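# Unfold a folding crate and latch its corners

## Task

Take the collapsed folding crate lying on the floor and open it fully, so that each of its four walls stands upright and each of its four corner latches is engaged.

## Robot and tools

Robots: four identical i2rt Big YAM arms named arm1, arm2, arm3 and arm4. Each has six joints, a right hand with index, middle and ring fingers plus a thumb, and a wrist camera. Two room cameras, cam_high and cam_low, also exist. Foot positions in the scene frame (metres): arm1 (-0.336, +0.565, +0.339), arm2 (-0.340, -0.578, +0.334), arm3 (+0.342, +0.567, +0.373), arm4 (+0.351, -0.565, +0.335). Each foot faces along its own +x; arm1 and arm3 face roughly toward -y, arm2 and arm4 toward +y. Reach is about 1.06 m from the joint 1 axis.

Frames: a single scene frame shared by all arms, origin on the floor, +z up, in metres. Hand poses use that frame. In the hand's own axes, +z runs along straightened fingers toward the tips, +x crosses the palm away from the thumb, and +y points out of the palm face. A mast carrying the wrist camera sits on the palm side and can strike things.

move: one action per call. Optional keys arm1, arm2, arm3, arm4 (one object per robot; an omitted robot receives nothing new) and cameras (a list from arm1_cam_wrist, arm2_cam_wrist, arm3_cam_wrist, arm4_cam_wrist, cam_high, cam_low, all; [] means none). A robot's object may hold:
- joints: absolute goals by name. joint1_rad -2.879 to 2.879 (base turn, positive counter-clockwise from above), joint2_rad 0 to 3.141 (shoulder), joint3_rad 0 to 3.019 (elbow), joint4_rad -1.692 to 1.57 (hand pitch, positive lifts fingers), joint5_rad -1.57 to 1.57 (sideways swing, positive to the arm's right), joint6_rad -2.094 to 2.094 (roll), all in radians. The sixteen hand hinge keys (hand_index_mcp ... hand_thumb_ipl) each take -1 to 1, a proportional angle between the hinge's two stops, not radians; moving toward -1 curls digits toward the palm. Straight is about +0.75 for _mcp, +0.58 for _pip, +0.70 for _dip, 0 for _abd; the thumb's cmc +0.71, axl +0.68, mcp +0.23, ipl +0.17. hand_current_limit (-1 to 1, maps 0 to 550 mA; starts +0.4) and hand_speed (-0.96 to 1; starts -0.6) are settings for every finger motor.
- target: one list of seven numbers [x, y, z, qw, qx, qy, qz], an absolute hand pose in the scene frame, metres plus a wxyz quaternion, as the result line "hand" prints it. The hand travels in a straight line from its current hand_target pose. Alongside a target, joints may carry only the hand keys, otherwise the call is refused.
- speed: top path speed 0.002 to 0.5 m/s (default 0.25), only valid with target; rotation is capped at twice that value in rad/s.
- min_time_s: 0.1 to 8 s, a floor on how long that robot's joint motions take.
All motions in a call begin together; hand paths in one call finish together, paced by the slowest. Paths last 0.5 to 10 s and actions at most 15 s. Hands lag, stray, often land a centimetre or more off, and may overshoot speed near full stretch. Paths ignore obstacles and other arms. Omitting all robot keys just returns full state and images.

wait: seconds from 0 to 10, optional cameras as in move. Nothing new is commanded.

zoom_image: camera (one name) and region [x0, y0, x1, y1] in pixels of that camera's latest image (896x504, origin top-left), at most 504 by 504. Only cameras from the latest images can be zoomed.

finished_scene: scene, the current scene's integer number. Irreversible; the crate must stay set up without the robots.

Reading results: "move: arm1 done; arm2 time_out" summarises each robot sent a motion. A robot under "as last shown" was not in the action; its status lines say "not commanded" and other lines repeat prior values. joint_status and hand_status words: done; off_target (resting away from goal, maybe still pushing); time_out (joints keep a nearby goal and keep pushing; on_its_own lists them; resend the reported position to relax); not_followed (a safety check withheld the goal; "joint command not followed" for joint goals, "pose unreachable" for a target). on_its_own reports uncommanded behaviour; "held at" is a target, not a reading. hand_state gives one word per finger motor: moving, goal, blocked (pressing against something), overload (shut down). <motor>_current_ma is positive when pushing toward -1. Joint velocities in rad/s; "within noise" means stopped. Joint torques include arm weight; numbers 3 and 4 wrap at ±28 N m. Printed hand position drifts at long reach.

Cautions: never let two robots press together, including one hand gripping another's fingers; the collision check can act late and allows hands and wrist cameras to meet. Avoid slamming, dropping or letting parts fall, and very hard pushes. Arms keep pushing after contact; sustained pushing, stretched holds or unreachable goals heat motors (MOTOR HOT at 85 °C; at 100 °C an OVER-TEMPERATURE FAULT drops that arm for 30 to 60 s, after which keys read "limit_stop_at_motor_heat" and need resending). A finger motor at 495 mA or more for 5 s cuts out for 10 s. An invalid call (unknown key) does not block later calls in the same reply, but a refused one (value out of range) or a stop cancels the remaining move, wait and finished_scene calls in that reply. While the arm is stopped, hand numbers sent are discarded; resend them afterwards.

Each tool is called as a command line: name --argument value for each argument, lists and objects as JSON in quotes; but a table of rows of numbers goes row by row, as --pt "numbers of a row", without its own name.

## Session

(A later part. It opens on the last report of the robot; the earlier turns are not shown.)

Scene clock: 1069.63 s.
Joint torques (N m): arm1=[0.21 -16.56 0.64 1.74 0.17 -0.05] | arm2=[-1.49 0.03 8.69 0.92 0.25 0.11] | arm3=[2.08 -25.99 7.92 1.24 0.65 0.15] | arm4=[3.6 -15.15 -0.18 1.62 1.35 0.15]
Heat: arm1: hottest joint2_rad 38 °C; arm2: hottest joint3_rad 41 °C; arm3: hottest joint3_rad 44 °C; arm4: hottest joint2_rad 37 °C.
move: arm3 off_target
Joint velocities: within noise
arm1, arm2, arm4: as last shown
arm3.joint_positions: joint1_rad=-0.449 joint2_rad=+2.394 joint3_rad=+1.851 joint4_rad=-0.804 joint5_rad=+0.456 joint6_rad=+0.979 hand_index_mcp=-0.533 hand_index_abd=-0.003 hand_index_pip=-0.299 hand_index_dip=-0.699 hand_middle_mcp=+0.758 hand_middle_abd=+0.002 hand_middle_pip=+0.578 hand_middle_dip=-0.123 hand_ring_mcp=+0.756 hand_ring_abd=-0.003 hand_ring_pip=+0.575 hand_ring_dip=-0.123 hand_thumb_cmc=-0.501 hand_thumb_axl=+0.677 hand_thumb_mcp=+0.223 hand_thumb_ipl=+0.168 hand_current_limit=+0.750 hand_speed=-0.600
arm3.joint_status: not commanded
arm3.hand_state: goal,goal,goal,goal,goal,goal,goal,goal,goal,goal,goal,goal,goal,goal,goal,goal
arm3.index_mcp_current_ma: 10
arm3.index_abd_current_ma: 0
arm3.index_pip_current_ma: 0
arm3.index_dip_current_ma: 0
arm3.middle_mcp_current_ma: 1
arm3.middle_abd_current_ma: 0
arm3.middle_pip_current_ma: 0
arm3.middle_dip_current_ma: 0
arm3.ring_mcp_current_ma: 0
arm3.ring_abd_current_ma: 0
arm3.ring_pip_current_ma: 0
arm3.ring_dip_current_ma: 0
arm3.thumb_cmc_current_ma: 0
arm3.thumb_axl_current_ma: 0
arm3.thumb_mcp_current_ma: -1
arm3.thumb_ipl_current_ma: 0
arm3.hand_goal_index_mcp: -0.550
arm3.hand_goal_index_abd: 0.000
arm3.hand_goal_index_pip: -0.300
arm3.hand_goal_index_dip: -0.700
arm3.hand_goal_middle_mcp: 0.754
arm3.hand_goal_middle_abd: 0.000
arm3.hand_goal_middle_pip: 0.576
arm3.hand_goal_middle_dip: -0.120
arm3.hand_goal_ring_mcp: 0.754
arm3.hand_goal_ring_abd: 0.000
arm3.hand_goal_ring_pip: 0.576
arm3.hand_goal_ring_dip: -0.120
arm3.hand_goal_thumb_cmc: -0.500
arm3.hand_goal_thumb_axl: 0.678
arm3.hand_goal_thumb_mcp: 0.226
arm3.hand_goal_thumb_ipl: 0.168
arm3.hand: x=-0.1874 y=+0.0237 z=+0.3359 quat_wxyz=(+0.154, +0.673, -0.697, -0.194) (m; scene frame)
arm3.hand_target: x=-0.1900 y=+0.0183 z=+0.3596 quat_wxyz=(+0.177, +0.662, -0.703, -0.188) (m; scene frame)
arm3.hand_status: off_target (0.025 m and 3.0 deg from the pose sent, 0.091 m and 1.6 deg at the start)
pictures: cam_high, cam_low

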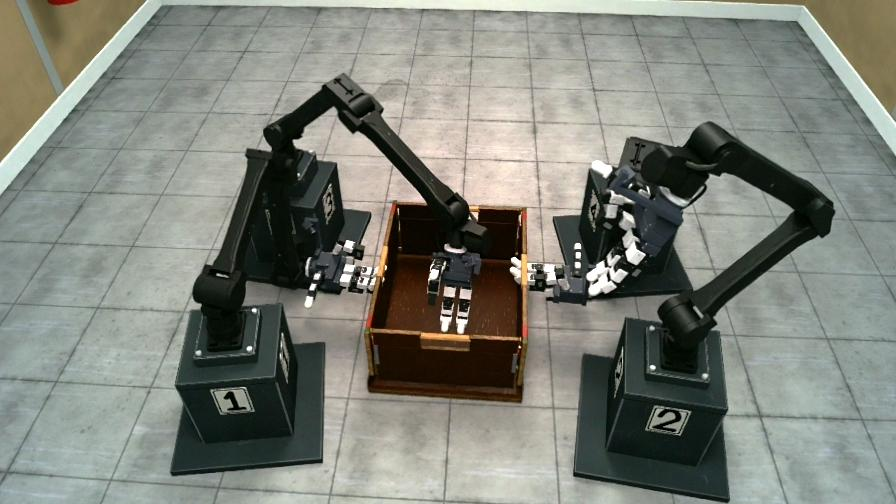

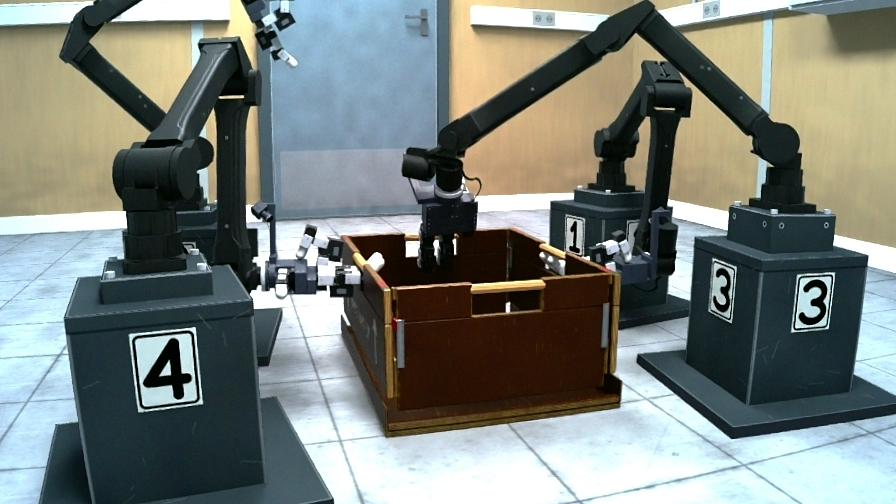

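move --arm3 '{"target": [-0.08, 0.05, 0.50, 0, 0.6858, -0.7278, 0], "speed": 0.25, "joints": {"hand_middle_dip": 0.696, "hand_ring_dip": 0.696}}' --arm2 '{"target": [-0.36, -0.25, 0.70, 0, 0.0297, 0.9996, 0], "speed": 0.2, "joints": {"hand_middle_dip": 0.696, "hand_ring_dip": 0.696}}'

move --arm3 '{"target": [0.30, 0.06, 0.50, 0, 0.6858, -0.7278, 0], "speed": 0.3}' --arm2 '{"target": [-0.28, -0.08, 0.52, 0, 0.7278, 0.6858, 0], "speed": 0.3}' --cameras '["cam_high", "cam_low"]'

Scene clock: 1086.77 s.
Joint torques (N m): arm1=[0.09 -16.62 0.65 1.74 0.17 -0.05] | arm2=[-3.14 -2.02 8.55 0.36 0.32 -0.28] | arm3=[3.02 -22.07 12.98 -0.06 0.03 0.16] | arm4=[3.49 -15.15 -0.17 1.61 1.35 0.14]
Heat: arm1: hottest joint2_rad 38 °C; arm2: hottest joint3_rad 41 °C; arm3: hottest joint3_rad 42 °C; arm4: hottest joint2_rad 37 °C.
move: arm2 off_target; arm3 off_target
Joint velocities: within noise
arm1, arm4: as last shown
arm2.joint_positions: joint1_rad=+0.358 joint2_rad=+0.896 joint3_rad=+1.243 joint4_rad=-1.692 joint5_rad=+0.012 joint6_rad=+0.288 hand_index_mcp=-0.533 hand_index_abd=-0.002 hand_index_pip=-0.298 hand_index_dip=-0.698 hand_middle_mcp=+0.755 hand_middle_abd=-0.002 hand_middle_pip=+0.578 hand_middle_dip=+0.693 hand_ring_mcp=+0.755 hand_ring_abd=+0.002 hand_ring_pip=+0.578 hand_ring_dip=+0.693 hand_thumb_cmc=-0.499 hand_thumb_axl=+0.677 hand_thumb_mcp=+0.223 hand_thumb_ipl=+0.168 hand_current_limit=+0.750 hand_speed=-0.600
arm2.joint_status: all done
arm2.hand_state: goal,goal,goal,goal,goal,goal,goal,goal,goal,goal,goal,goal,goal,goal,goal,goal
arm2.index_mcp_current_ma: 10
arm2.index_abd_current_ma: 0
arm2.index_pip_current_ma: 0
arm2.index_dip_current_ma: 0
arm2.middle_mcp_current_ma: 0
arm2.middle_abd_current_ma: 0
arm2.middle_pip_current_ma: 0
arm2.middle_dip_current_ma: 0
arm2.ring_mcp_current_ma: 0
arm2.ring_abd_current_ma: 0
arm2.ring_pip_current_ma: 0
arm2.ring_dip_current_ma: 0
arm2.thumb_cmc_current_ma: 0
arm2.thumb_axl_current_ma: 0
arm2.thumb_mcp_current_ma: -1
arm2.thumb_ipl_current_ma: 0
arm2.hand_goal_index_mcp: -0.550
arm2.hand_goal_index_abd: 0.000
arm2.hand_goal_index_pip: -0.300
arm2.hand_goal_index_dip: -0.700
arm2.hand_goal_middle_mcp: 0.754
arm2.hand_goal_middle_abd: 0.000
arm2.hand_goal_middle_pip: 0.576
arm2.hand_goal_middle_dip: 0.696
arm2.hand_goal_ring_mcp: 0.754
arm2.hand_goal_ring_abd: 0.000
arm2.hand_goal_ring_pip: 0.576
arm2.hand_goal_ring_dip: 0.696
arm2.hand_goal_thumb_cmc: -0.500
arm2.hand_goal_thumb_axl: 0.678
arm2.hand_goal_thumb_mcp: 0.226
arm2.hand_goal_thumb_ipl: 0.168
arm2.hand: x=-0.3625 y=-0.2495 z=+0.7085 quat_wxyz=(-0.020, +0.038, +0.993, +0.111) (m; scene frame)
arm2.hand_target: x=-0.3601 y=-0.2498 z=+0.6993 quat_wxyz=(-0.014, +0.034, +0.994, +0.099) (m; scene frame)
arm2.hand_status: off_target (0.009 m and 13.0 deg from the pose sent, 0.118 m and 28.2 deg at the start; a joint's target at an end of its range on 63 of 63 steps)
arm3.joint_positions: joint1_rad=-0.444 joint2_rad=+2.097 joint3_rad=+1.877 joint4_rad=-1.416 joint5_rad=+0.008 joint6_rad=+1.061 hand_index_mcp=-0.533 hand_index_abd=-0.003 hand_index_pip=-0.299 hand_index_dip=-0.699 hand_middle_mcp=+0.755 hand_middle_abd=+0.002 hand_middle_pip=+0.578 hand_middle_dip=+0.693 hand_ring_mcp=+0.755 hand_ring_abd=-0.003 hand_ring_pip=+0.575 hand_ring_dip=+0.693 hand_thumb_cmc=-0.501 hand_thumb_axl=+0.677 hand_thumb_mcp=+0.223 hand_thumb_ipl=+0.168 hand_current_limit=+0.750 hand_speed=-0.600
arm3.joint_status: all done
arm3.hand_state: goal,goal,goal,goal,goal,goal,goal,goal,goal,goal,goal,goal,goal,goal,goal,goal
arm3.index_mcp_current_ma: 10
arm3.index_abd_current_ma: 0
arm3.index_pip_current_ma: 0
arm3.index_dip_current_ma: 0
arm3.middle_mcp_current_ma: 0
arm3.middle_abd_current_ma: 0
arm3.middle_pip_current_ma: 0
arm3.middle_dip_current_ma: 0
arm3.ring_mcp_current_ma: 0
arm3.ring_abd_current_ma: 0
arm3.ring_pip_current_ma: 0
arm3.ring_dip_current_ma: 0
arm3.thumb_cmc_current_ma: 0
arm3.thumb_axl_current_ma: 0
arm3.thumb_mcp_current_ma: -1
arm3.thumb_ipl_current_ma: 0
arm3.hand_goal_index_mcp: -0.550
arm3.hand_goal_index_abd: 0.000
arm3.hand_goal_index_pip: -0.300
arm3.hand_goal_index_dip: -0.700
arm3.hand_goal_middle_mcp: 0.754
arm3.hand_goal_middle_abd: 0.000
arm3.hand_goal_middle_pip: 0.576
arm3.hand_goal_middle_dip: 0.696
arm3.hand_goal_ring_mcp: 0.754
arm3.hand_goal_ring_abd: 0.000
arm3.hand_goal_ring_pip: 0.576
arm3.hand_goal_ring_dip: 0.696
arm3.hand_goal_thumb_cmc: -0.500
arm3.hand_goal_thumb_axl: 0.678
arm3.hand_goal_thumb_mcp: 0.226
arm3.hand_goal_thumb_ipl: 0.168
arm3.hand: x=-0.0800 y=+0.0673 z=+0.4704 quat_wxyz=(-0.027, +0.686, -0.727, -0.007) (m; scene frame)
arm3.hand_target: x=-0.0794 y=+0.0512 z=+0.5002 quat_wxyz=(+0.000, +0.686, -0.728, +0.000) (m; scene frame)
arm3.hand_status: off_target (0.034 m and 3.2 deg from the pose sent, 0.198 m and 28.7 deg at the start)
pictures: none

Scene clock: 1090.43 s.
Joint torques (N m): arm1=[0.21 -16.62 0.62 1.74 0.17 -0.05] | arm2=[-2.78 -10.99 13.56 -0.47 0.14 0.18] | arm3=[2.2 -18.26 8.51 0.44 0.21 0.14] | arm4=[3.49 -15.21 -0.17 1.66 1.35 0.14]
Heat: arm1: hottest joint2_rad 38 °C; arm2: hottest joint3_rad 41 °C; arm3: hottest joint3_rad 42 °C; arm4: hottest joint2_rad 37 °C.
move: arm2 off_target; arm3 off_target
Joint velocities: within noise
arm1, arm4: as last shown
arm2.joint_positions: joint1_rad=+0.195 joint2_rad=+1.709 joint3_rad=+1.512 joint4_rad=-1.406 joint5_rad=+0.000 joint6_rad=+1.654 hand_index_mcp=-0.533 hand_index_abd=-0.002 hand_index_pip=-0.298 hand_index_dip=-0.698 hand_middle_mcp=+0.755 hand_middle_abd=-0.002 hand_middle_pip=+0.578 hand_middle_dip=+0.693 hand_ring_mcp=+0.755 hand_ring_abd=+0.002 hand_ring_pip=+0.578 hand_ring_dip=+0.693 hand_thumb_cmc=-0.499 hand_thumb_axl=+0.677 hand_thumb_mcp=+0.223 hand_thumb_ipl=+0.168 hand_current_limit=+0.750 hand_speed=-0.600
arm2.joint_status: not commanded
arm2.hand_state: goal,goal,goal,goal,goal,goal,goal,goal,goal,goal,goal,goal,goal,goal,goal,goal
arm2.index_mcp_current_ma: 10
arm2.index_abd_current_ma: 0
arm2.index_pip_current_ma: 0
arm2.index_dip_current_ma: 0
arm2.middle_mcp_current_ma: 0
arm2.middle_abd_current_ma: 0
arm2.middle_pip_current_ma: 0
arm2.middle_dip_current_ma: 0
arm2.ring_mcp_current_ma: 0
arm2.ring_abd_current_ma: 0
arm2.ring_pip_current_ma: 0
arm2.ring_dip_current_ma: 0
arm2.thumb_cmc_current_ma: 0
arm2.thumb_axl_current_ma: 0
arm2.thumb_mcp_current_ma: -1
arm2.thumb_ipl_current_ma: 0
arm2.hand_goal_index_mcp: -0.550
arm2.hand_goal_index_abd: 0.000
arm2.hand_goal_index_pip: -0.300
arm2.hand_goal_index_dip: -0.700
arm2.hand_goal_middle_mcp: 0.754
arm2.hand_goal_middle_abd: 0.000
arm2.hand_goal_middle_pip: 0.576
arm2.hand_goal_middle_dip: 0.696
arm2.hand_goal_ring_mcp: 0.754
arm2.hand_goal_ring_abd: 0.000
arm2.hand_goal_ring_pip: 0.576
arm2.hand_goal_ring_dip: 0.696
arm2.hand_goal_thumb_cmc: -0.500
arm2.hand_goal_thumb_axl: 0.678
arm2.hand_goal_thumb_mcp: 0.226
arm2.hand_goal_thumb_ipl: 0.168
arm2.hand: x=-0.2810 y=-0.0963 z=+0.5096 quat_wxyz=(+0.013, +0.719, +0.695, -0.009) (m; scene frame)
arm2.hand_target: x=-0.2799 y=-0.0807 z=+0.5200 quat_wxyz=(+0.000, +0.728, +0.686, +0.000) (m; scene frame)
arm2.hand_status: off_target (0.019 m and 2.3 deg from the pose sent, 0.267 m and 89.7 deg at the start)
arm3.joint_positions: joint1_rad=+0.196 joint2_rad=+1.829 joint3_rad=+1.497 joint4_rad=-1.286 joint5_rad=-0.002 joint6_rad=+1.692 hand_index_mcp=-0.533 hand_index_abd=-0.003 hand_index_pip=-0.299 hand_index_dip=-0.699 hand_middle_mcp=+0.754 hand_middle_abd=+0.002 hand_middle_pip=+0.578 hand_middle_dip=+0.693 hand_ring_mcp=+0.754 hand_ring_abd=-0.003 hand_ring_pip=+0.575 hand_ring_dip=+0.693 hand_thumb_cmc=-0.501 hand_thumb_axl=+0.677 hand_thumb_mcp=+0.223 hand_thumb_ipl=+0.168 hand_current_limit=+0.750 hand_speed=-0.600
arm3.joint_status: not commanded
arm3.hand_state: goal,goal,goal,goal,goal,goal,goal,goal,goal,goal,goal,goal,goal,goal,goal,goal
arm3.index_mcp_current_ma: 10
arm3.index_abd_current_ma: 0
arm3.index_pip_current_ma: 0
arm3.index_dip_current_ma: 0
arm3.middle_mcp_current_ma: 0
arm3.middle_abd_current_ma: 0
arm3.middle_pip_current_ma: 0
arm3.middle_dip_current_ma: 0
arm3.ring_mcp_current_ma: 0
arm3.ring_abd_current_ma: 0
arm3.ring_pip_current_ma: 0
arm3.ring_dip_current_ma: 0
arm3.thumb_cmc_current_ma: 0
arm3.thumb_axl_current_ma: 0
arm3.thumb_mcp_current_ma: -1
arm3.thumb_ipl_current_ma: 0
arm3.hand_goal_index_mcp: -0.550
arm3.hand_goal_index_abd: 0.000
arm3.hand_goal_index_pip: -0.300
arm3.hand_goal_index_dip: -0.700
arm3.hand_goal_middle_mcp: 0.754
arm3.hand_goal_middle_abd: 0.000
arm3.hand_goal_middle_pip: 0.576
arm3.hand_goal_middle_dip: 0.696
arm3.hand_goal_ring_mcp: 0.754
arm3.hand_goal_ring_abd: 0.000
arm3.hand_goal_ring_pip: 0.576
arm3.hand_goal_ring_dip: 0.696
arm3.hand_goal_thumb_cmc: -0.500
arm3.hand_goal_thumb_axl: 0.678
arm3.hand_goal_thumb_mcp: 0.226
arm3.hand_goal_thumb_ipl: 0.168
arm3.hand: x=+0.2971 y=+0.0627 z=+0.4871 quat_wxyz=(-0.013, +0.690, -0.724, -0.013) (m; scene frame)
arm3.hand_target: x=+0.3001 y=+0.0601 z=+0.4999 quat_wxyz=(+0.000, +0.686, -0.728, +0.000) (m; scene frame)
arm3.hand_status: off_target (0.013 m and 2.2 deg from the pose sent, 0.381 m and 3.2 deg at the start)
pictures: cam_high, cam_low

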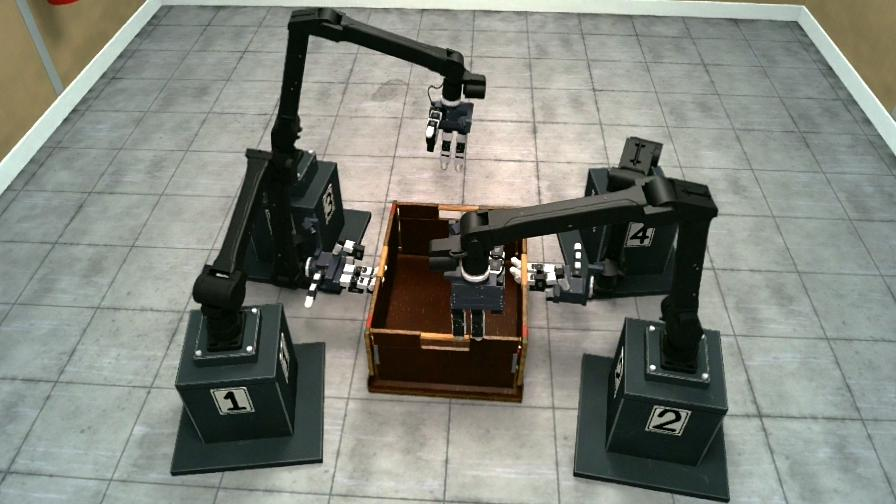

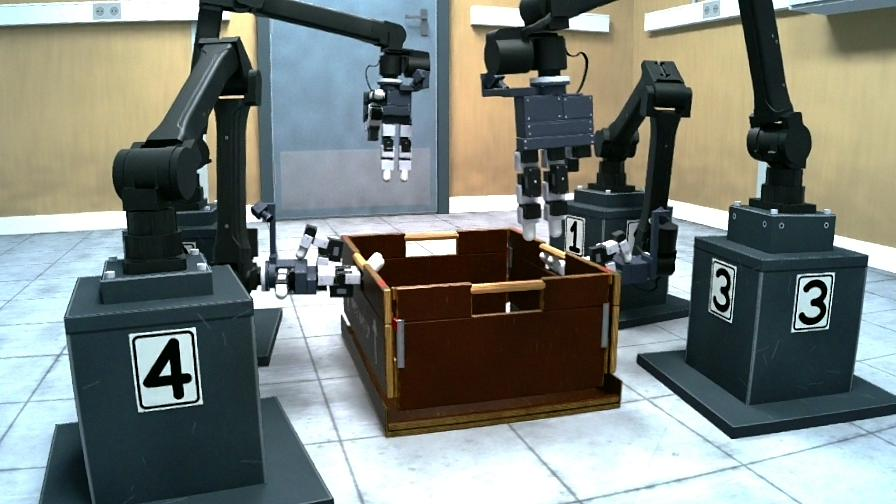

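move --arm3 '{"target": [0.32, 0.040, 0.350, 0, 0.6858, -0.7278, 0], "speed": 0.2}' --arm2 '{"target": [-0.285, -0.040, 0.345, 0, 0.7278, 0.6858, 0], "speed": 0.2}' --cameras '["cam_high", "cam_low"]'

Scene clock: 1095.03 s.
Joint torques (N m): arm1=[0.09 -16.56 0.62 1.76 0.17 -0.05] | arm2=[-2.26 -13.39 7.94 0.21 0.15 0.16] | arm3=[2.84 -17.96 7.28 0.54 0.2 0.15] | arm4=[3.55 -15.15 -0.14 1.63 1.34 0.14]
Heat: arm1: hottest joint2_rad 38 °C; arm2: hottest joint3_rad 42 °C; arm3: hottest joint3_rad 42 °C; arm4: hottest joint2_rad 37 °C.
move: arm2 off_target; arm3 done
Joint velocities: within noise
arm1.joint_positions: joint1_rad=+1.202 joint2_rad=+2.622 joint3_rad=+0.887 joint4_rad=+1.557 joint5_rad=+1.424 joint6_rad=+0.157 hand_index_mcp=+0.795 hand_index_abd=+0.033 hand_index_pip=+0.606 hand_index_dip=-0.002 hand_middle_mcp=+0.798 hand_middle_abd=-0.001 hand_middle_pip=+0.594 hand_middle_dip=-0.036 hand_ring_mcp=-0.358 hand_ring_abd=+0.001 hand_ring_pip=-0.620 hand_ring_dip=-0.488 hand_thumb_cmc=+0.722 hand_thumb_axl=+0.677 hand_thumb_mcp=+0.226 hand_thumb_ipl=+0.168 hand_current_limit=+0.750 hand_speed=-0.600
arm1.joint_status: not commanded
arm1.hand_state: blocked,blocked,blocked,blocked,blocked,goal,goal,goal,goal,goal,goal,goal,goal,goal,goal,goal
arm1.index_mcp_current_ma: 34
arm1.index_abd_current_ma: 16
arm1.index_pip_current_ma: 16
arm1.index_dip_current_ma: 40
arm1.middle_mcp_current_ma: 38
arm1.middle_abd_current_ma: 0
arm1.middle_pip_current_ma: 6
arm1.middle_dip_current_ma: 4
arm1.ring_mcp_current_ma: 0
arm1.ring_abd_current_ma: 0
arm1.ring_pip_current_ma: 0
arm1.ring_dip_current_ma: 0
arm1.thumb_cmc_current_ma: 1
arm1.thumb_axl_current_ma: 0
arm1.thumb_mcp_current_ma: 0
arm1.thumb_ipl_current_ma: 0
arm1.hand_goal_index_mcp: 0.754
arm1.hand_goal_index_abd: 0.000
arm1.hand_goal_index_pip: 0.576
arm1.hand_goal_index_dip: -0.050
arm1.hand_goal_middle_mcp: 0.754
arm1.hand_goal_middle_abd: 0.000
arm1.hand_goal_middle_pip: 0.576
arm1.hand_goal_middle_dip: -0.050
arm1.hand_goal_ring_mcp: -0.360
arm1.hand_goal_ring_abd: 0.000
arm1.hand_goal_ring_pip: -0.620
arm1.hand_goal_ring_dip: -0.490
arm1.hand_goal_thumb_cmc: 0.714
arm1.hand_goal_thumb_axl: 0.678
arm1.hand_goal_thumb_mcp: 0.226
arm1.hand_goal_thumb_ipl: 0.168
arm1.hand: x=+0.0191 y=+0.3106 z=+0.2906 quat_wxyz=(+0.697, +0.716, -0.016, -0.026) (m; scene frame)
arm1.hand_target: x=+0.0180 y=+0.3081 z=+0.2880 quat_wxyz=(+0.698, +0.716, -0.023, -0.022) (m; scene frame)
arm1.hand_status: not commanded
arm2.joint_positions: joint1_rad=+0.195 joint2_rad=+1.967 joint3_rad=+1.462 joint4_rad=-1.055 joint5_rad=+0.000 joint6_rad=+1.662 hand_index_mcp=-0.533 hand_index_abd=-0.002 hand_index_pip=-0.298 hand_index_dip=-0.698 hand_middle_mcp=+0.755 hand_middle_abd=-0.002 hand_middle_pip=+0.578 hand_middle_dip=+0.693 hand_ring_mcp=+0.755 hand_ring_abd=+0.002 hand_ring_pip=+0.578 hand_ring_dip=+0.693 hand_thumb_cmc=-0.499 hand_thumb_axl=+0.677 hand_thumb_mcp=+0.223 hand_thumb_ipl=+0.168 hand_current_limit=+0.750 hand_speed=-0.600
arm2.joint_status: not commanded
arm2.hand_state: goal,goal,goal,goal,goal,goal,goal,goal,goal,goal,goal,goal,goal,goal,goal,goal
arm2.index_mcp_current_ma: 10
arm2.index_abd_current_ma: 0
arm2.index_pip_current_ma: 0
arm2.index_dip_current_ma: 0
arm2.middle_mcp_current_ma: 0
arm2.middle_abd_current_ma: 0
arm2.middle_pip_current_ma: 0
arm2.middle_dip_current_ma: 0
arm2.ring_mcp_current_ma: 0
arm2.ring_abd_current_ma: 0
arm2.ring_pip_current_ma: 0
arm2.ring_dip_current_ma: 0
arm2.thumb_cmc_current_ma: 0
arm2.thumb_axl_current_ma: 0
arm2.thumb_mcp_current_ma: -1
arm2.thumb_ipl_current_ma: 0
arm2.hand_goal_index_mcp: -0.550
arm2.hand_goal_index_abd: 0.000
arm2.hand_goal_index_pip: -0.300
arm2.hand_goal_index_dip: -0.700
arm2.hand_goal_middle_mcp: 0.754
arm2.hand_goal_middle_abd: 0.000
arm2.hand_goal_middle_pip: 0.576
arm2.hand_goal_middle_dip: 0.696
arm2.hand_goal_ring_mcp: 0.754
arm2.hand_goal_ring_abd: 0.000
arm2.hand_goal_ring_pip: 0.576
arm2.hand_goal_ring_dip: 0.696
arm2.hand_goal_thumb_cmc: -0.500
arm2.hand_goal_thumb_axl: 0.678
arm2.hand_goal_thumb_mcp: 0.226
arm2.hand_goal_thumb_ipl: 0.168
arm2.hand: x=-0.2836 y=-0.0369 z=+0.3555 quat_wxyz=(-0.004, +0.722, +0.692, +0.005) (m; scene frame)
arm2.hand_target: x=-0.2850 y=-0.0401 z=+0.3453 quat_wxyz=(+0.000, +0.728, +0.686, +0.000) (m; scene frame)
arm2.hand_status: off_target (0.011 m and 1.2 deg from the pose sent, 0.174 m and 2.3 deg at the start)
arm3.joint_positions: joint1_rad=+0.220 joint2_rad=+2.030 joint3_rad=+1.404 joint4_rad=-0.971 joint5_rad=-0.002 joint6_rad=+1.725 hand_index_mcp=-0.533 hand_index_abd=-0.003 hand_index_pip=-0.299 hand_index_dip=-0.699 hand_middle_mcp=+0.754 hand_middle_abd=+0.002 hand_middle_pip=+0.578 hand_middle_dip=+0.693 hand_ring_mcp=+0.754 hand_ring_abd=-0.003 hand_ring_pip=+0.575 hand_ring_dip=+0.693 hand_thumb_cmc=-0.501 hand_thumb_axl=+0.677 hand_thumb_mcp=+0.223 hand_thumb_ipl=+0.168 hand_current_limit=+0.750 hand_speed=-0.600
arm3.joint_status: not commanded
arm3.hand_state: goal,goal,goal,goal,goal,goal,goal,goal,goal,goal,goal,goal,goal,goal,goal,goal
arm3.index_mcp_current_ma: 10
arm3.index_abd_current_ma: 0
arm3.index_pip_current_ma: 0
arm3.index_dip_current_ma: 0
arm3.middle_mcp_current_ma: 0
arm3.middle_abd_current_ma: 0
arm3.middle_pip_current_ma: 0
arm3.middle_dip_current_ma: 0
arm3.ring_mcp_current_ma: 0
arm3.ring_abd_current_ma: 0
arm3.ring_pip_current_ma: 0
arm3.ring_dip_current_ma: 0
arm3.thumb_cmc_current_ma: 0
arm3.thumb_axl_current_ma: 0
arm3.thumb_mcp_current_ma: -1
arm3.thumb_ipl_current_ma: 0
arm3.hand_goal_index_mcp: -0.550
arm3.hand_goal_index_abd: 0.000
arm3.hand_goal_index_pip: -0.300
arm3.hand_goal_index_dip: -0.700
arm3.hand_goal_middle_mcp: 0.754
arm3.hand_goal_middle_abd: 0.000
arm3.hand_goal_middle_pip: 0.576
arm3.hand_goal_middle_dip: 0.696
arm3.hand_goal_ring_mcp: 0.754
arm3.hand_goal_ring_abd: 0.000
arm3.hand_goal_ring_pip: 0.576
arm3.hand_goal_ring_dip: 0.696
arm3.hand_goal_thumb_cmc: -0.500
arm3.hand_goal_thumb_axl: 0.678
arm3.hand_goal_thumb_mcp: 0.226
arm3.hand_goal_thumb_ipl: 0.168
arm3.hand: x=+0.3120 y=+0.0435 z=+0.3476 quat_wxyz=(-0.006, +0.686, -0.727, -0.006) (m; scene frame)
arm3.hand_target: x=+0.3199 y=+0.0401 z=+0.3499 quat_wxyz=(+0.000, +0.686, -0.728, +0.000) (m; scene frame)
arm3.hand_status: done (0.009 m and 1.0 deg from the pose sent, 0.141 m and 2.2 deg at the start)
arm4: as last shown
pictures: cam_high, cam_low

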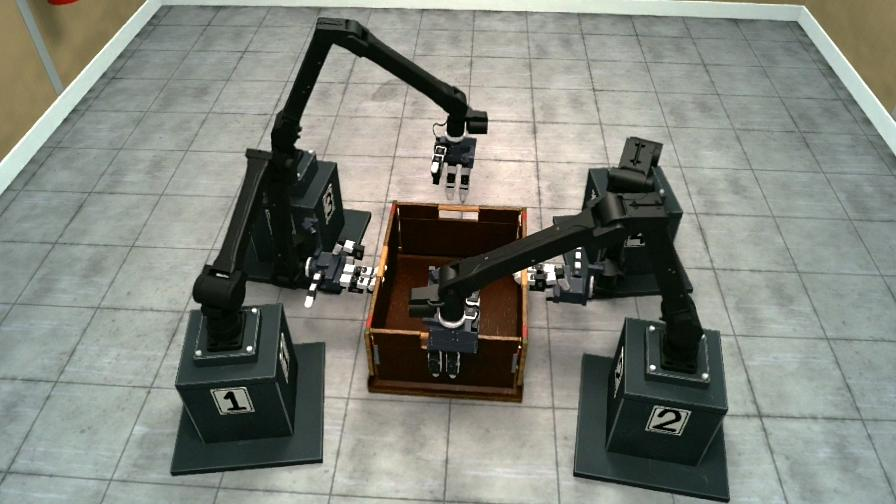

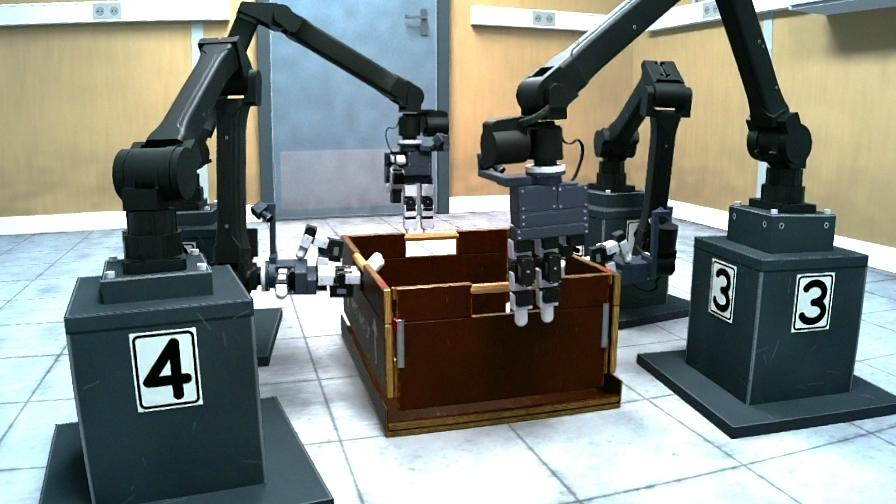

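move --arm3 '{"target": [0.245, 0.040, 0.345, 0, 0.6858, -0.7278, 0], "speed": 0.08}' --arm2 '{"target": [-0.205, -0.040, 0.340, 0, 0.7278, 0.6858, 0], "speed": 0.08}' --cameras '["cam_high", "cam_low"]'

zoom_image --camera "cam_low" --region '[340, 210, 640, 440]'

zoom_image --camera "cam_high" --region '[350, 190, 550, 410]'

Scene clock: 1099.67 s.
Joint torques (N m): arm1=[0.09 -16.62 0.64 1.73 0.17 -0.05] | arm2=[-2.55 -12.86 8.03 0.25 0.17 -0.25] | arm3=[0.97 -17.85 6.94 0.61 0.18 -0.16] | arm4=[3.49 -15.21 -0.16 1.65 1.35 0.13]
Heat: arm1: hottest joint2_rad 38 °C; arm2: hottest joint3_rad 42 °C; arm3: hottest joint3_rad 42 °C; arm4: hottest joint2_rad 37 °C.
move: arm2 off_target; arm3 done
Joint velocities: within noise
arm1, arm4: as last shown
arm2.joint_positions: joint1_rad=+0.059 joint2_rad=+1.969 joint3_rad=+1.462 joint4_rad=-1.046 joint5_rad=-0.001 joint6_rad=+1.558 hand_index_mcp=-0.533 hand_index_abd=-0.002 hand_index_pip=-0.298 hand_index_dip=-0.698 hand_middle_mcp=+0.755 hand_middle_abd=-0.002 hand_middle_pip=+0.578 hand_middle_dip=+0.693 hand_ring_mcp=+0.755 hand_ring_abd=+0.002 hand_ring_pip=+0.578 hand_ring_dip=+0.693 hand_thumb_cmc=-0.499 hand_thumb_axl=+0.677 hand_thumb_mcp=+0.223 hand_thumb_ipl=+0.168 hand_current_limit=+0.750 hand_speed=-0.600
arm2.joint_status: not commanded
arm2.hand_state: goal,goal,goal,goal,goal,goal,goal,goal,goal,goal,goal,goal,goal,goal,goal,goal
arm2.index_mcp_current_ma: 10
arm2.index_abd_current_ma: 0
arm2.index_pip_current_ma: 0
arm2.index_dip_current_ma: 0
arm2.middle_mcp_current_ma: 0
arm2.middle_abd_current_ma: 0
arm2.middle_pip_current_ma: 0
arm2.middle_dip_current_ma: 0
arm2.ring_mcp_current_ma: 0
arm2.ring_abd_current_ma: 0
arm2.ring_pip_current_ma: 0
arm2.ring_dip_current_ma: 0
arm2.thumb_cmc_current_ma: 0
arm2.thumb_axl_current_ma: 0
arm2.thumb_mcp_current_ma: -1
arm2.thumb_ipl_current_ma: 0
arm2.hand_goal_index_mcp: -0.550
arm2.hand_goal_index_abd: 0.000
arm2.hand_goal_index_pip: -0.300
arm2.hand_goal_index_dip: -0.700
arm2.hand_goal_middle_mcp: 0.754
arm2.hand_goal_middle_abd: 0.000
arm2.hand_goal_middle_pip: 0.576
arm2.hand_goal_middle_dip: 0.696
arm2.hand_goal_ring_mcp: 0.754
arm2.hand_goal_ring_abd: 0.000
arm2.hand_goal_ring_pip: 0.576
arm2.hand_goal_ring_dip: 0.696
arm2.hand_goal_thumb_cmc: -0.500
arm2.hand_goal_thumb_axl: 0.678
arm2.hand_goal_thumb_mcp: 0.226
arm2.hand_goal_thumb_ipl: 0.168
arm2.hand: x=-0.2073 y=-0.0392 z=+0.3548 quat_wxyz=(-0.006, +0.733, +0.680, +0.008) (m; scene frame)
arm2.hand_target: x=-0.2051 y=-0.0403 z=+0.3402 quat_wxyz=(+0.000, +0.728, +0.686, +0.000) (m; scene frame)
arm2.hand_status: off_target (0.015 m and 1.4 deg from the pose sent, 0.080 m and 1.2 deg at the start)
arm3.joint_positions: joint1_rad=+0.110 joint2_rad=+2.030 joint3_rad=+1.392 joint4_rad=-0.956 joint5_rad=+0.001 joint6_rad=+1.622 hand_index_mcp=-0.533 hand_index_abd=-0.003 hand_index_pip=-0.299 hand_index_dip=-0.699 hand_middle_mcp=+0.754 hand_middle_abd=+0.002 hand_middle_pip=+0.578 hand_middle_dip=+0.693 hand_ring_mcp=+0.754 hand_ring_abd=-0.003 hand_ring_pip=+0.575 hand_ring_dip=+0.693 hand_thumb_cmc=-0.501 hand_thumb_axl=+0.677 hand_thumb_mcp=+0.223 hand_thumb_ipl=+0.168 hand_current_limit=+0.750 hand_speed=-0.600
arm3.joint_status: not commanded
arm3.hand_state: goal,goal,goal,goal,goal,goal,goal,goal,goal,goal,goal,goal,goal,goal,goal,goal
arm3.index_mcp_current_ma: 10
arm3.index_abd_current_ma: 0
arm3.index_pip_current_ma: 0
arm3.index_dip_current_ma: 0
arm3.middle_mcp_current_ma: 0
arm3.middle_abd_current_ma: 0
arm3.middle_pip_current_ma: 0
arm3.middle_dip_current_ma: 0
arm3.ring_mcp_current_ma: 0
arm3.ring_abd_current_ma: 0
arm3.ring_pip_current_ma: 0
arm3.ring_dip_current_ma: 0
arm3.thumb_cmc_current_ma: 0
arm3.thumb_axl_current_ma: 0
arm3.thumb_mcp_current_ma: -1
arm3.thumb_ipl_current_ma: 0
arm3.hand_goal_index_mcp: -0.550
arm3.hand_goal_index_abd: 0.000
arm3.hand_goal_index_pip: -0.300
arm3.hand_goal_index_dip: -0.700
arm3.hand_goal_middle_mcp: 0.754
arm3.hand_goal_middle_abd: 0.000
arm3.hand_goal_middle_pip: 0.576
arm3.hand_goal_middle_dip: 0.696
arm3.hand_goal_ring_mcp: 0.754
arm3.hand_goal_ring_abd: 0.000
arm3.hand_goal_ring_pip: 0.576
arm3.hand_goal_ring_dip: 0.696
arm3.hand_goal_thumb_cmc: -0.500
arm3.hand_goal_thumb_axl: 0.678
arm3.hand_goal_thumb_mcp: 0.226
arm3.hand_goal_thumb_ipl: 0.168
arm3.hand: x=+0.2513 y=+0.0432 z=+0.3438 quat_wxyz=(-0.005, +0.684, -0.730, -0.004) (m; scene frame)
arm3.hand_target: x=+0.2449 y=+0.0400 z=+0.3450 quat_wxyz=(+0.000, +0.686, -0.728, +0.000) (m; scene frame)
arm3.hand_status: done (0.007 m and 0.8 deg from the pose sent, 0.067 m and 0.9 deg at the start)
pictures: cam_high, cam_low

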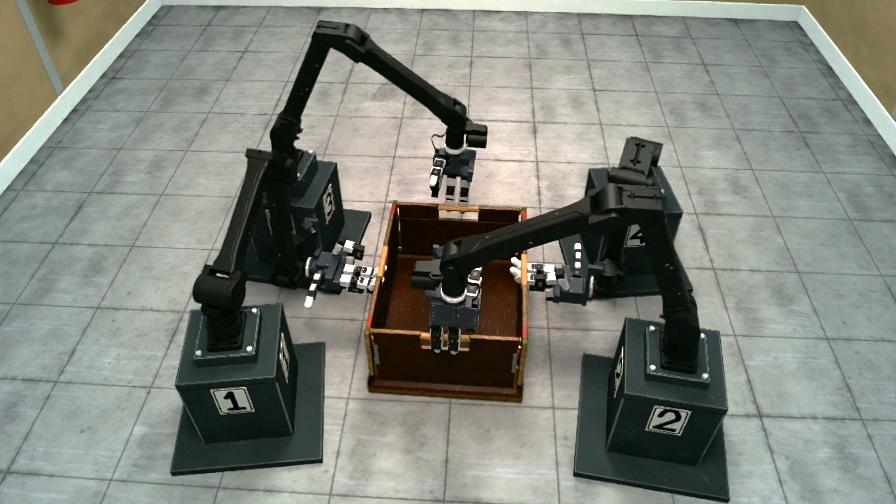

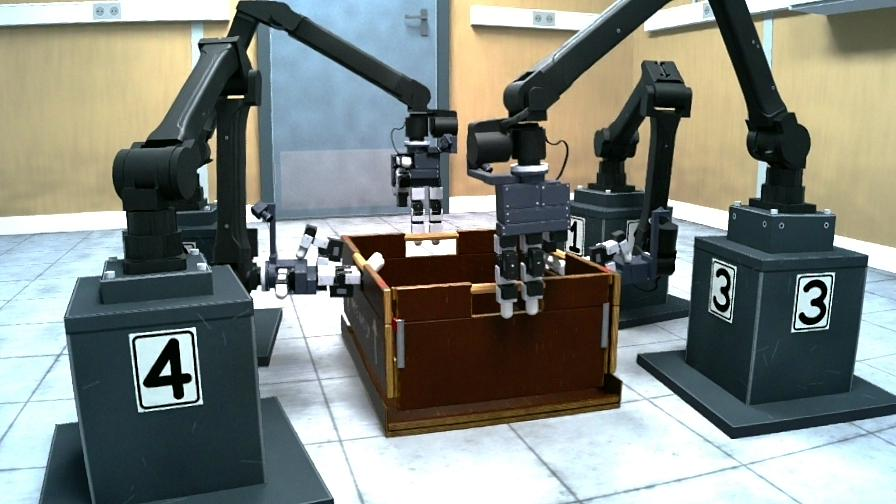

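Scaled by 1.680.

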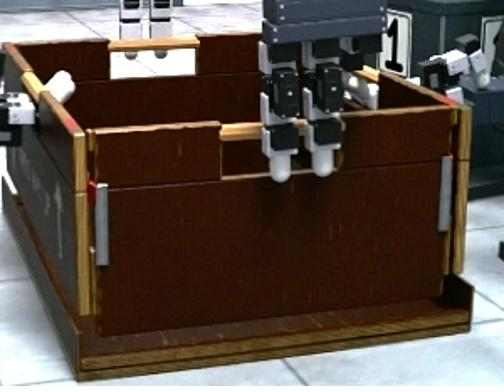

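Scaled by 2.291.

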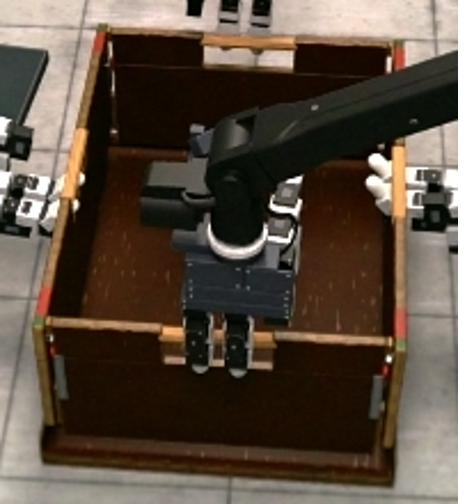

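move --arm3 '{"target": [0.218, 0.040, 0.340, 0, 0.6858, -0.7278, 0], "speed": 0.06}' --arm2 '{"target": [-0.178, -0.040, 0.335, 0, 0.7278, 0.6858, 0], "speed": 0.06}' --cameras '["cam_high", "cam_low"]'

zoom_image --camera "cam_low" --region '[340, 210, 640, 440]'

zoom_image --camera "cam_high" --region '[350, 190, 550, 410]'

Scene clock: 1104.10 s.
Joint torques (N m): arm1=[0.15 -16.5 0.62 1.76 0.17 -0.05] | arm2=[-4.13 -12.57 8.53 0.28 0.57 -0.21] | arm3=[0.15 -16.97 7.09 0.66 0.42 -0.11] | arm4=[3.43 -15.21 -0.14 1.62 1.35 0.13]
Heat: arm1: hottest joint2_rad 38 °C; arm2: hottest joint3_rad 42 °C; arm3: hottest joint3_rad 41 °C; arm4: hottest joint2_rad 37 °C.
move: arm2 off_target; arm3 off_target
Joint velocities: within noise
arm1, arm4: as last shown
arm2.joint_positions: joint1_rad=+0.029 joint2_rad=+1.979 joint3_rad=+1.462 joint4_rad=-1.040 joint5_rad=-0.011 joint6_rad=+1.506 hand_index_mcp=-0.533 hand_index_abd=-0.002 hand_index_pip=-0.298 hand_index_dip=-0.698 hand_middle_mcp=+0.764 hand_middle_abd=-0.002 hand_middle_pip=+0.580 hand_middle_dip=+0.695 hand_ring_mcp=+0.772 hand_ring_abd=+0.002 hand_ring_pip=+0.584 hand_ring_dip=+0.697 hand_thumb_cmc=-0.499 hand_thumb_axl=+0.677 hand_thumb_mcp=+0.223 hand_thumb_ipl=+0.168 hand_current_limit=+0.750 hand_speed=-0.600
arm2.joint_status: not commanded
arm2.hand_state: goal,goal,goal,goal,goal,goal,goal,goal,goal,goal,goal,goal,goal,goal,goal,goal
arm2.index_mcp_current_ma: 10
arm2.index_abd_current_ma: 0
arm2.index_pip_current_ma: 0
arm2.index_dip_current_ma: 0
arm2.middle_mcp_current_ma: 4
arm2.middle_abd_current_ma: 0
arm2.middle_pip_current_ma: 1
arm2.middle_dip_current_ma: 0
arm2.ring_mcp_current_ma: 11
arm2.ring_abd_current_ma: 0
arm2.ring_pip_current_ma: 2
arm2.ring_dip_current_ma: 0
arm2.thumb_cmc_current_ma: 0
arm2.thumb_axl_current_ma: 0
arm2.thumb_mcp_current_ma: -1
arm2.thumb_ipl_current_ma: 0
arm2.hand_goal_index_mcp: -0.550
arm2.hand_goal_index_abd: 0.000
arm2.hand_goal_index_pip: -0.300
arm2.hand_goal_index_dip: -0.700
arm2.hand_goal_middle_mcp: 0.754
arm2.hand_goal_middle_abd: 0.000
arm2.hand_goal_middle_pip: 0.576
arm2.hand_goal_middle_dip: 0.696
arm2.hand_goal_ring_mcp: 0.754
arm2.hand_goal_ring_abd: 0.000
arm2.hand_goal_ring_pip: 0.576
arm2.hand_goal_ring_dip: 0.696
arm2.hand_goal_thumb_cmc: -0.500
arm2.hand_goal_thumb_axl: 0.678
arm2.hand_goal_thumb_mcp: 0.226
arm2.hand_goal_thumb_ipl: 0.168
arm2.hand: x=-0.1914 y=-0.0385 z=+0.3487 quat_wxyz=(-0.008, +0.725, +0.688, +0.004) (m; scene frame)
arm2.hand_target: x=-0.1784 y=-0.0405 z=+0.3353 quat_wxyz=(+0.000, +0.728, +0.686, +0.000) (m; scene frame)
arm2.hand_status: off_target (0.019 m and 1.1 deg from the pose sent, 0.035 m and 1.4 deg at the start)
arm3.joint_positions: joint1_rad=+0.072 joint2_rad=+2.030 joint3_rad=+1.392 joint4_rad=-0.949 joint5_rad=-0.005 joint6_rad=+1.571 hand_index_mcp=-0.533 hand_index_abd=-0.003 hand_index_pip=-0.299 hand_index_dip=-0.699 hand_middle_mcp=+0.759 hand_middle_abd=+0.002 hand_middle_pip=+0.578 hand_middle_dip=+0.693 hand_ring_mcp=+0.768 hand_ring_abd=-0.002 hand_ring_pip=+0.580 hand_ring_dip=+0.693 hand_thumb_cmc=-0.501 hand_thumb_axl=+0.677 hand_thumb_mcp=+0.223 hand_thumb_ipl=+0.168 hand_current_limit=+0.750 hand_speed=-0.600
arm3.joint_status: not commanded
arm3.hand_state: goal,goal,goal,goal,goal,goal,goal,goal,goal,goal,goal,goal,goal,goal,goal,goal
arm3.index_mcp_current_ma: 10
arm3.index_abd_current_ma: 0
arm3.index_pip_current_ma: 0
arm3.index_dip_current_ma: 0
arm3.middle_mcp_current_ma: 1
arm3.middle_abd_current_ma: 0
arm3.middle_pip_current_ma: 0
arm3.middle_dip_current_ma: 0
arm3.ring_mcp_current_ma: 7
arm3.ring_abd_current_ma: 0
arm3.ring_pip_current_ma: 1
arm3.ring_dip_current_ma: 0
arm3.thumb_cmc_current_ma: 0
arm3.thumb_axl_current_ma: 0
arm3.thumb_mcp_current_ma: -1
arm3.thumb_ipl_current_ma: 0
arm3.hand_goal_index_mcp: -0.550
arm3.hand_goal_index_abd: 0.000
arm3.hand_goal_index_pip: -0.300
arm3.hand_goal_index_dip: -0.700
arm3.hand_goal_middle_mcp: 0.754
arm3.hand_goal_middle_abd: 0.000
arm3.hand_goal_middle_pip: 0.576
arm3.hand_goal_middle_dip: 0.696
arm3.hand_goal_ring_mcp: 0.754
arm3.hand_goal_ring_abd: 0.000
arm3.hand_goal_ring_pip: 0.576
arm3.hand_goal_ring_dip: 0.696
arm3.hand_goal_thumb_cmc: -0.500
arm3.hand_goal_thumb_axl: 0.678
arm3.hand_goal_thumb_mcp: 0.226
arm3.hand_goal_thumb_ipl: 0.168
arm3.hand: x=+0.2306 y=+0.0411 z=+0.3431 quat_wxyz=(-0.005, +0.688, -0.725, +0.001) (m; scene frame)
arm3.hand_target: x=+0.2182 y=+0.0402 z=+0.3401 quat_wxyz=(+0.000, +0.686, -0.728, +0.000) (m; scene frame)
arm3.hand_status: off_target (0.013 m and 0.7 deg from the pose sent, 0.034 m and 0.8 deg at the start)
pictures: cam_high, cam_low

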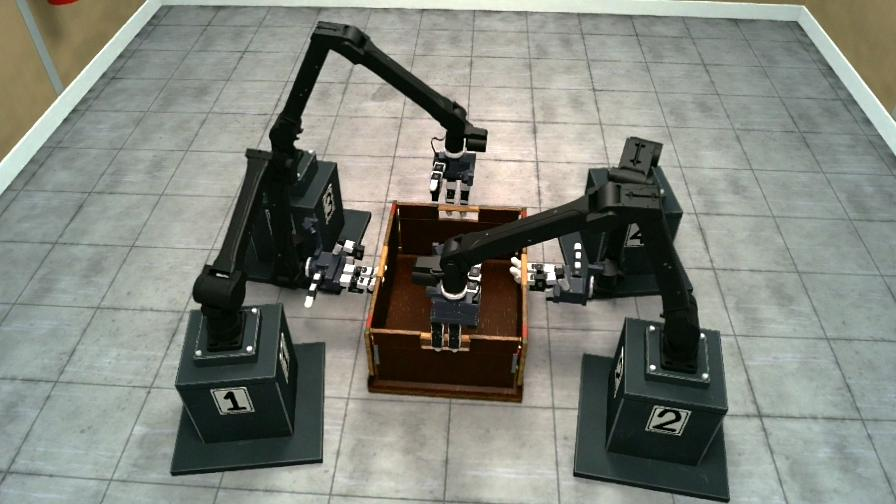

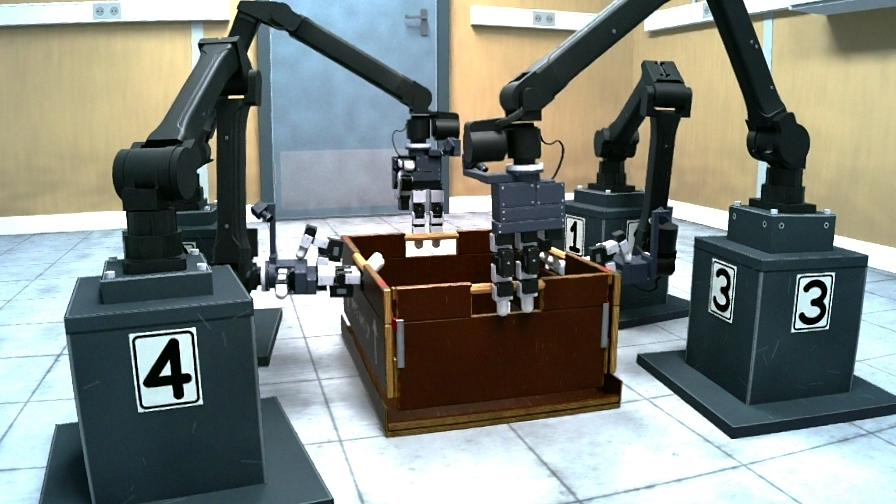

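Scaled by 1.680.

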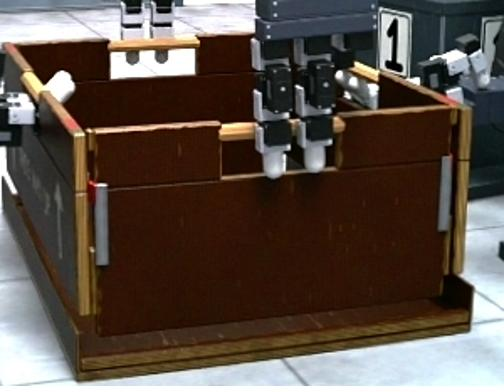

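Scaled by 2.291.

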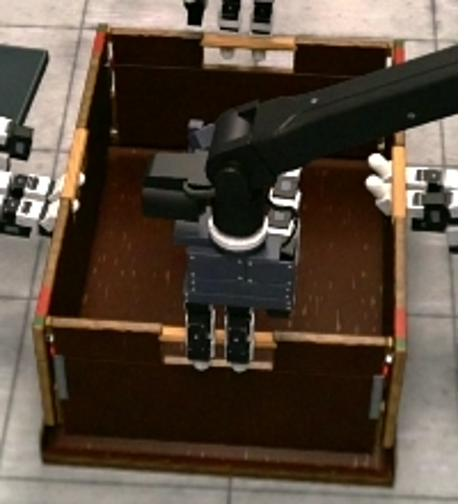

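move --arm3 '{"target": [0.190, 0.040, 0.340, 0, 0.6858, -0.7278, 0], "speed": 0.06}' --arm2 '{"target": [-0.150, -0.040, 0.335, 0, 0.7278, 0.6858, 0], "speed": 0.06}' --cameras '["cam_high", "cam_low"]'

zoom_image --camera "cam_low" --region '[340, 210, 640, 440]'

zoom_image --camera "cam_high" --region '[350, 190, 550, 410]'

Scene clock: 1108.10 s.
Joint torques (N m): arm1=[0.21 -16.56 0.62 1.73 0.17 -0.05] | arm2=[-6.36 -12.1 9.59 0.02 1.29 -0.16] | arm3=[-2.08 -16.67 7.72 0.57 1.12 -0.1] | arm4=[3.6 -15.21 -0.16 1.63 1.35 0.13]
Heat: arm1: hottest joint2_rad 38 °C; arm2: hottest joint3_rad 41 °C; arm3: hottest joint3_rad 41 °C; arm4: hottest joint2_rad 37 °C.
move: arm2 off_target; arm3 off_target
Joint velocities: within noise
arm1, arm4: as last shown
arm2.joint_positions: joint1_rad=+0.008 joint2_rad=+1.979 joint3_rad=+1.462 joint4_rad=-1.040 joint5_rad=-0.029 joint6_rad=+1.453 hand_index_mcp=-0.533 hand_index_abd=-0.002 hand_index_pip=-0.298 hand_index_dip=-0.698 hand_middle_mcp=+0.795 hand_middle_abd=-0.002 hand_middle_pip=+0.597 hand_middle_dip=+0.700 hand_ring_mcp=+0.795 hand_ring_abd=+0.002 hand_ring_pip=+0.594 hand_ring_dip=+0.699 hand_thumb_cmc=-0.499 hand_thumb_axl=+0.677 hand_thumb_mcp=+0.223 hand_thumb_ipl=+0.168 hand_current_limit=+0.750 hand_speed=-0.600
arm2.joint_status: not commanded
arm2.hand_state: goal,goal,goal,goal,blocked,goal,blocked,goal,blocked,goal,goal,goal,goal,goal,goal,goal
arm2.index_mcp_current_ma: 10
arm2.index_abd_current_ma: 0
arm2.index_pip_current_ma: 0
arm2.index_dip_current_ma: 0
arm2.middle_mcp_current_ma: 46
arm2.middle_abd_current_ma: 0
arm2.middle_pip_current_ma: 13
arm2.middle_dip_current_ma: 1
arm2.ring_mcp_current_ma: 47
arm2.ring_abd_current_ma: 0
arm2.ring_pip_current_ma: 10
arm2.ring_dip_current_ma: 1
arm2.thumb_cmc_current_ma: 0
arm2.thumb_axl_current_ma: 0
arm2.thumb_mcp_current_ma: -1
arm2.thumb_ipl_current_ma: 0
arm2.hand_goal_index_mcp: -0.550
arm2.hand_goal_index_abd: 0.000
arm2.hand_goal_index_pip: -0.300
arm2.hand_goal_index_dip: -0.700
arm2.hand_goal_middle_mcp: 0.754
arm2.hand_goal_middle_abd: 0.000
arm2.hand_goal_middle_pip: 0.576
arm2.hand_goal_middle_dip: 0.696
arm2.hand_goal_ring_mcp: 0.754
arm2.hand_goal_ring_abd: 0.000
arm2.hand_goal_ring_pip: 0.576
arm2.hand_goal_ring_dip: 0.696
arm2.hand_goal_thumb_cmc: -0.500
arm2.hand_goal_thumb_axl: 0.678
arm2.hand_goal_thumb_mcp: 0.226
arm2.hand_goal_thumb_ipl: 0.168
arm2.hand: x=-0.1814 y=-0.0370 z=+0.3471 quat_wxyz=(-0.015, +0.714, +0.700, -0.002) (m; scene frame)
arm2.hand_target: x=-0.1511 y=-0.0414 z=+0.3355 quat_wxyz=(+0.000, +0.728, +0.686, +0.000) (m; scene frame)
arm2.hand_status: off_target (0.034 m and 2.8 deg from the pose sent, 0.044 m and 1.1 deg at the start)
arm3.joint_positions: joint1_rad=+0.052 joint2_rad=+2.030 joint3_rad=+1.392 joint4_rad=-0.949 joint5_rad=-0.022 joint6_rad=+1.520 hand_index_mcp=-0.533 hand_index_abd=-0.003 hand_index_pip=-0.299 hand_index_dip=-0.699 hand_middle_mcp=+0.789 hand_middle_abd=+0.003 hand_middle_pip=+0.591 hand_middle_dip=+0.694 hand_ring_mcp=+0.789 hand_ring_abd=+0.002 hand_ring_pip=+0.587 hand_ring_dip=+0.693 hand_thumb_cmc=-0.501 hand_thumb_axl=+0.677 hand_thumb_mcp=+0.223 hand_thumb_ipl=+0.168 hand_current_limit=+0.750 hand_speed=-0.600
arm3.joint_status: not commanded
arm3.hand_state: goal,goal,goal,goal,blocked,goal,goal,goal,blocked,goal,goal,goal,goal,goal,goal,goal
arm3.index_mcp_current_ma: 10
arm3.index_abd_current_ma: 0
arm3.index_pip_current_ma: 0
arm3.index_dip_current_ma: 0
arm3.middle_mcp_current_ma: 34
arm3.middle_abd_current_ma: 0
arm3.middle_pip_current_ma: 7
arm3.middle_dip_current_ma: 0
arm3.ring_mcp_current_ma: 35
arm3.ring_abd_current_ma: 0
arm3.ring_pip_current_ma: 4
arm3.ring_dip_current_ma: 0
arm3.thumb_cmc_current_ma: 0
arm3.thumb_axl_current_ma: 0
arm3.thumb_mcp_current_ma: -1
arm3.thumb_ipl_current_ma: 0
arm3.hand_goal_index_mcp: -0.550
arm3.hand_goal_index_abd: 0.000
arm3.hand_goal_index_pip: -0.300
arm3.hand_goal_index_dip: -0.700
arm3.hand_goal_middle_mcp: 0.754
arm3.hand_goal_middle_abd: 0.000
arm3.hand_goal_middle_pip: 0.576
arm3.hand_goal_middle_dip: 0.696
arm3.hand_goal_ring_mcp: 0.754
arm3.hand_goal_ring_abd: 0.000
arm3.hand_goal_ring_pip: 0.576
arm3.hand_goal_ring_dip: 0.696
arm3.hand_goal_thumb_cmc: -0.500
arm3.hand_goal_thumb_axl: 0.678
arm3.hand_goal_thumb_mcp: 0.226
arm3.hand_goal_thumb_ipl: 0.168
arm3.hand: x=+0.2221 y=+0.0389 z=+0.3416 quat_wxyz=(-0.010, +0.700, -0.714, +0.007) (m; scene frame)
arm3.hand_target: x=+0.1909 y=+0.0412 z=+0.3402 quat_wxyz=(+0.000, +0.686, -0.728, +0.000) (m; scene frame)
arm3.hand_status: off_target (0.032 m and 2.7 deg from the pose sent, 0.041 m and 0.7 deg at the start)
pictures: cam_high, cam_low

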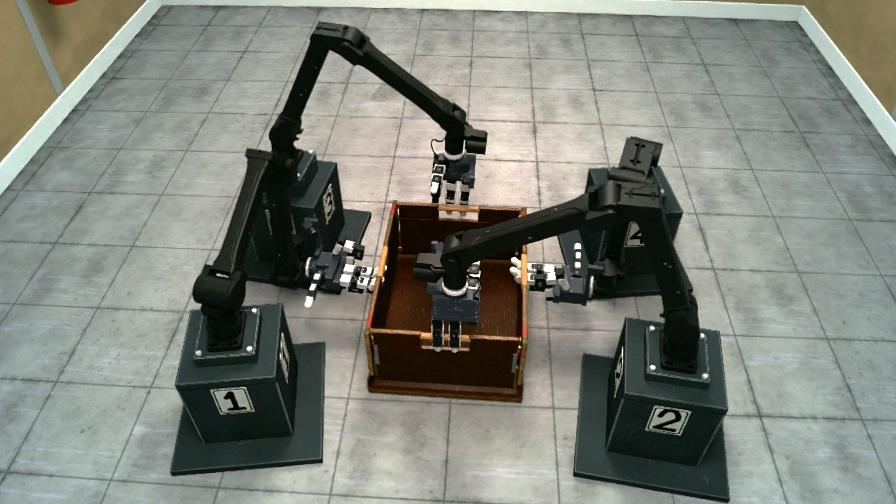

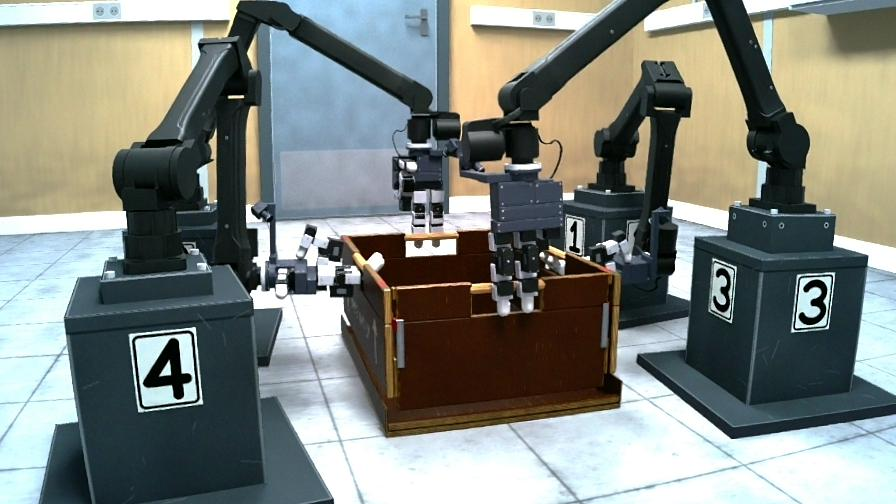

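Scaled by 1.680.

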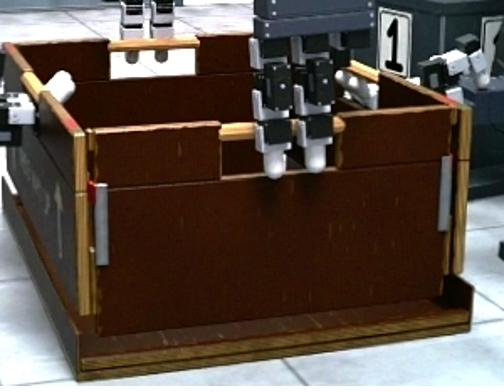

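Scaled by 2.291.

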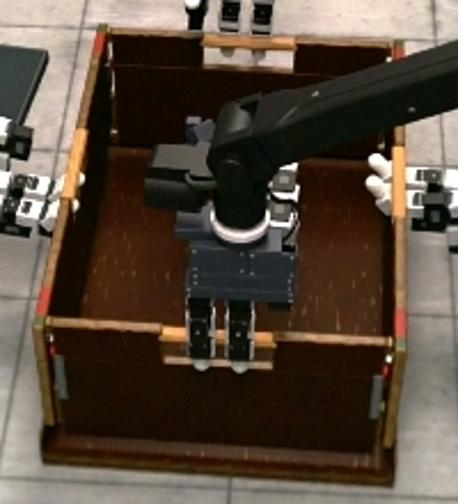

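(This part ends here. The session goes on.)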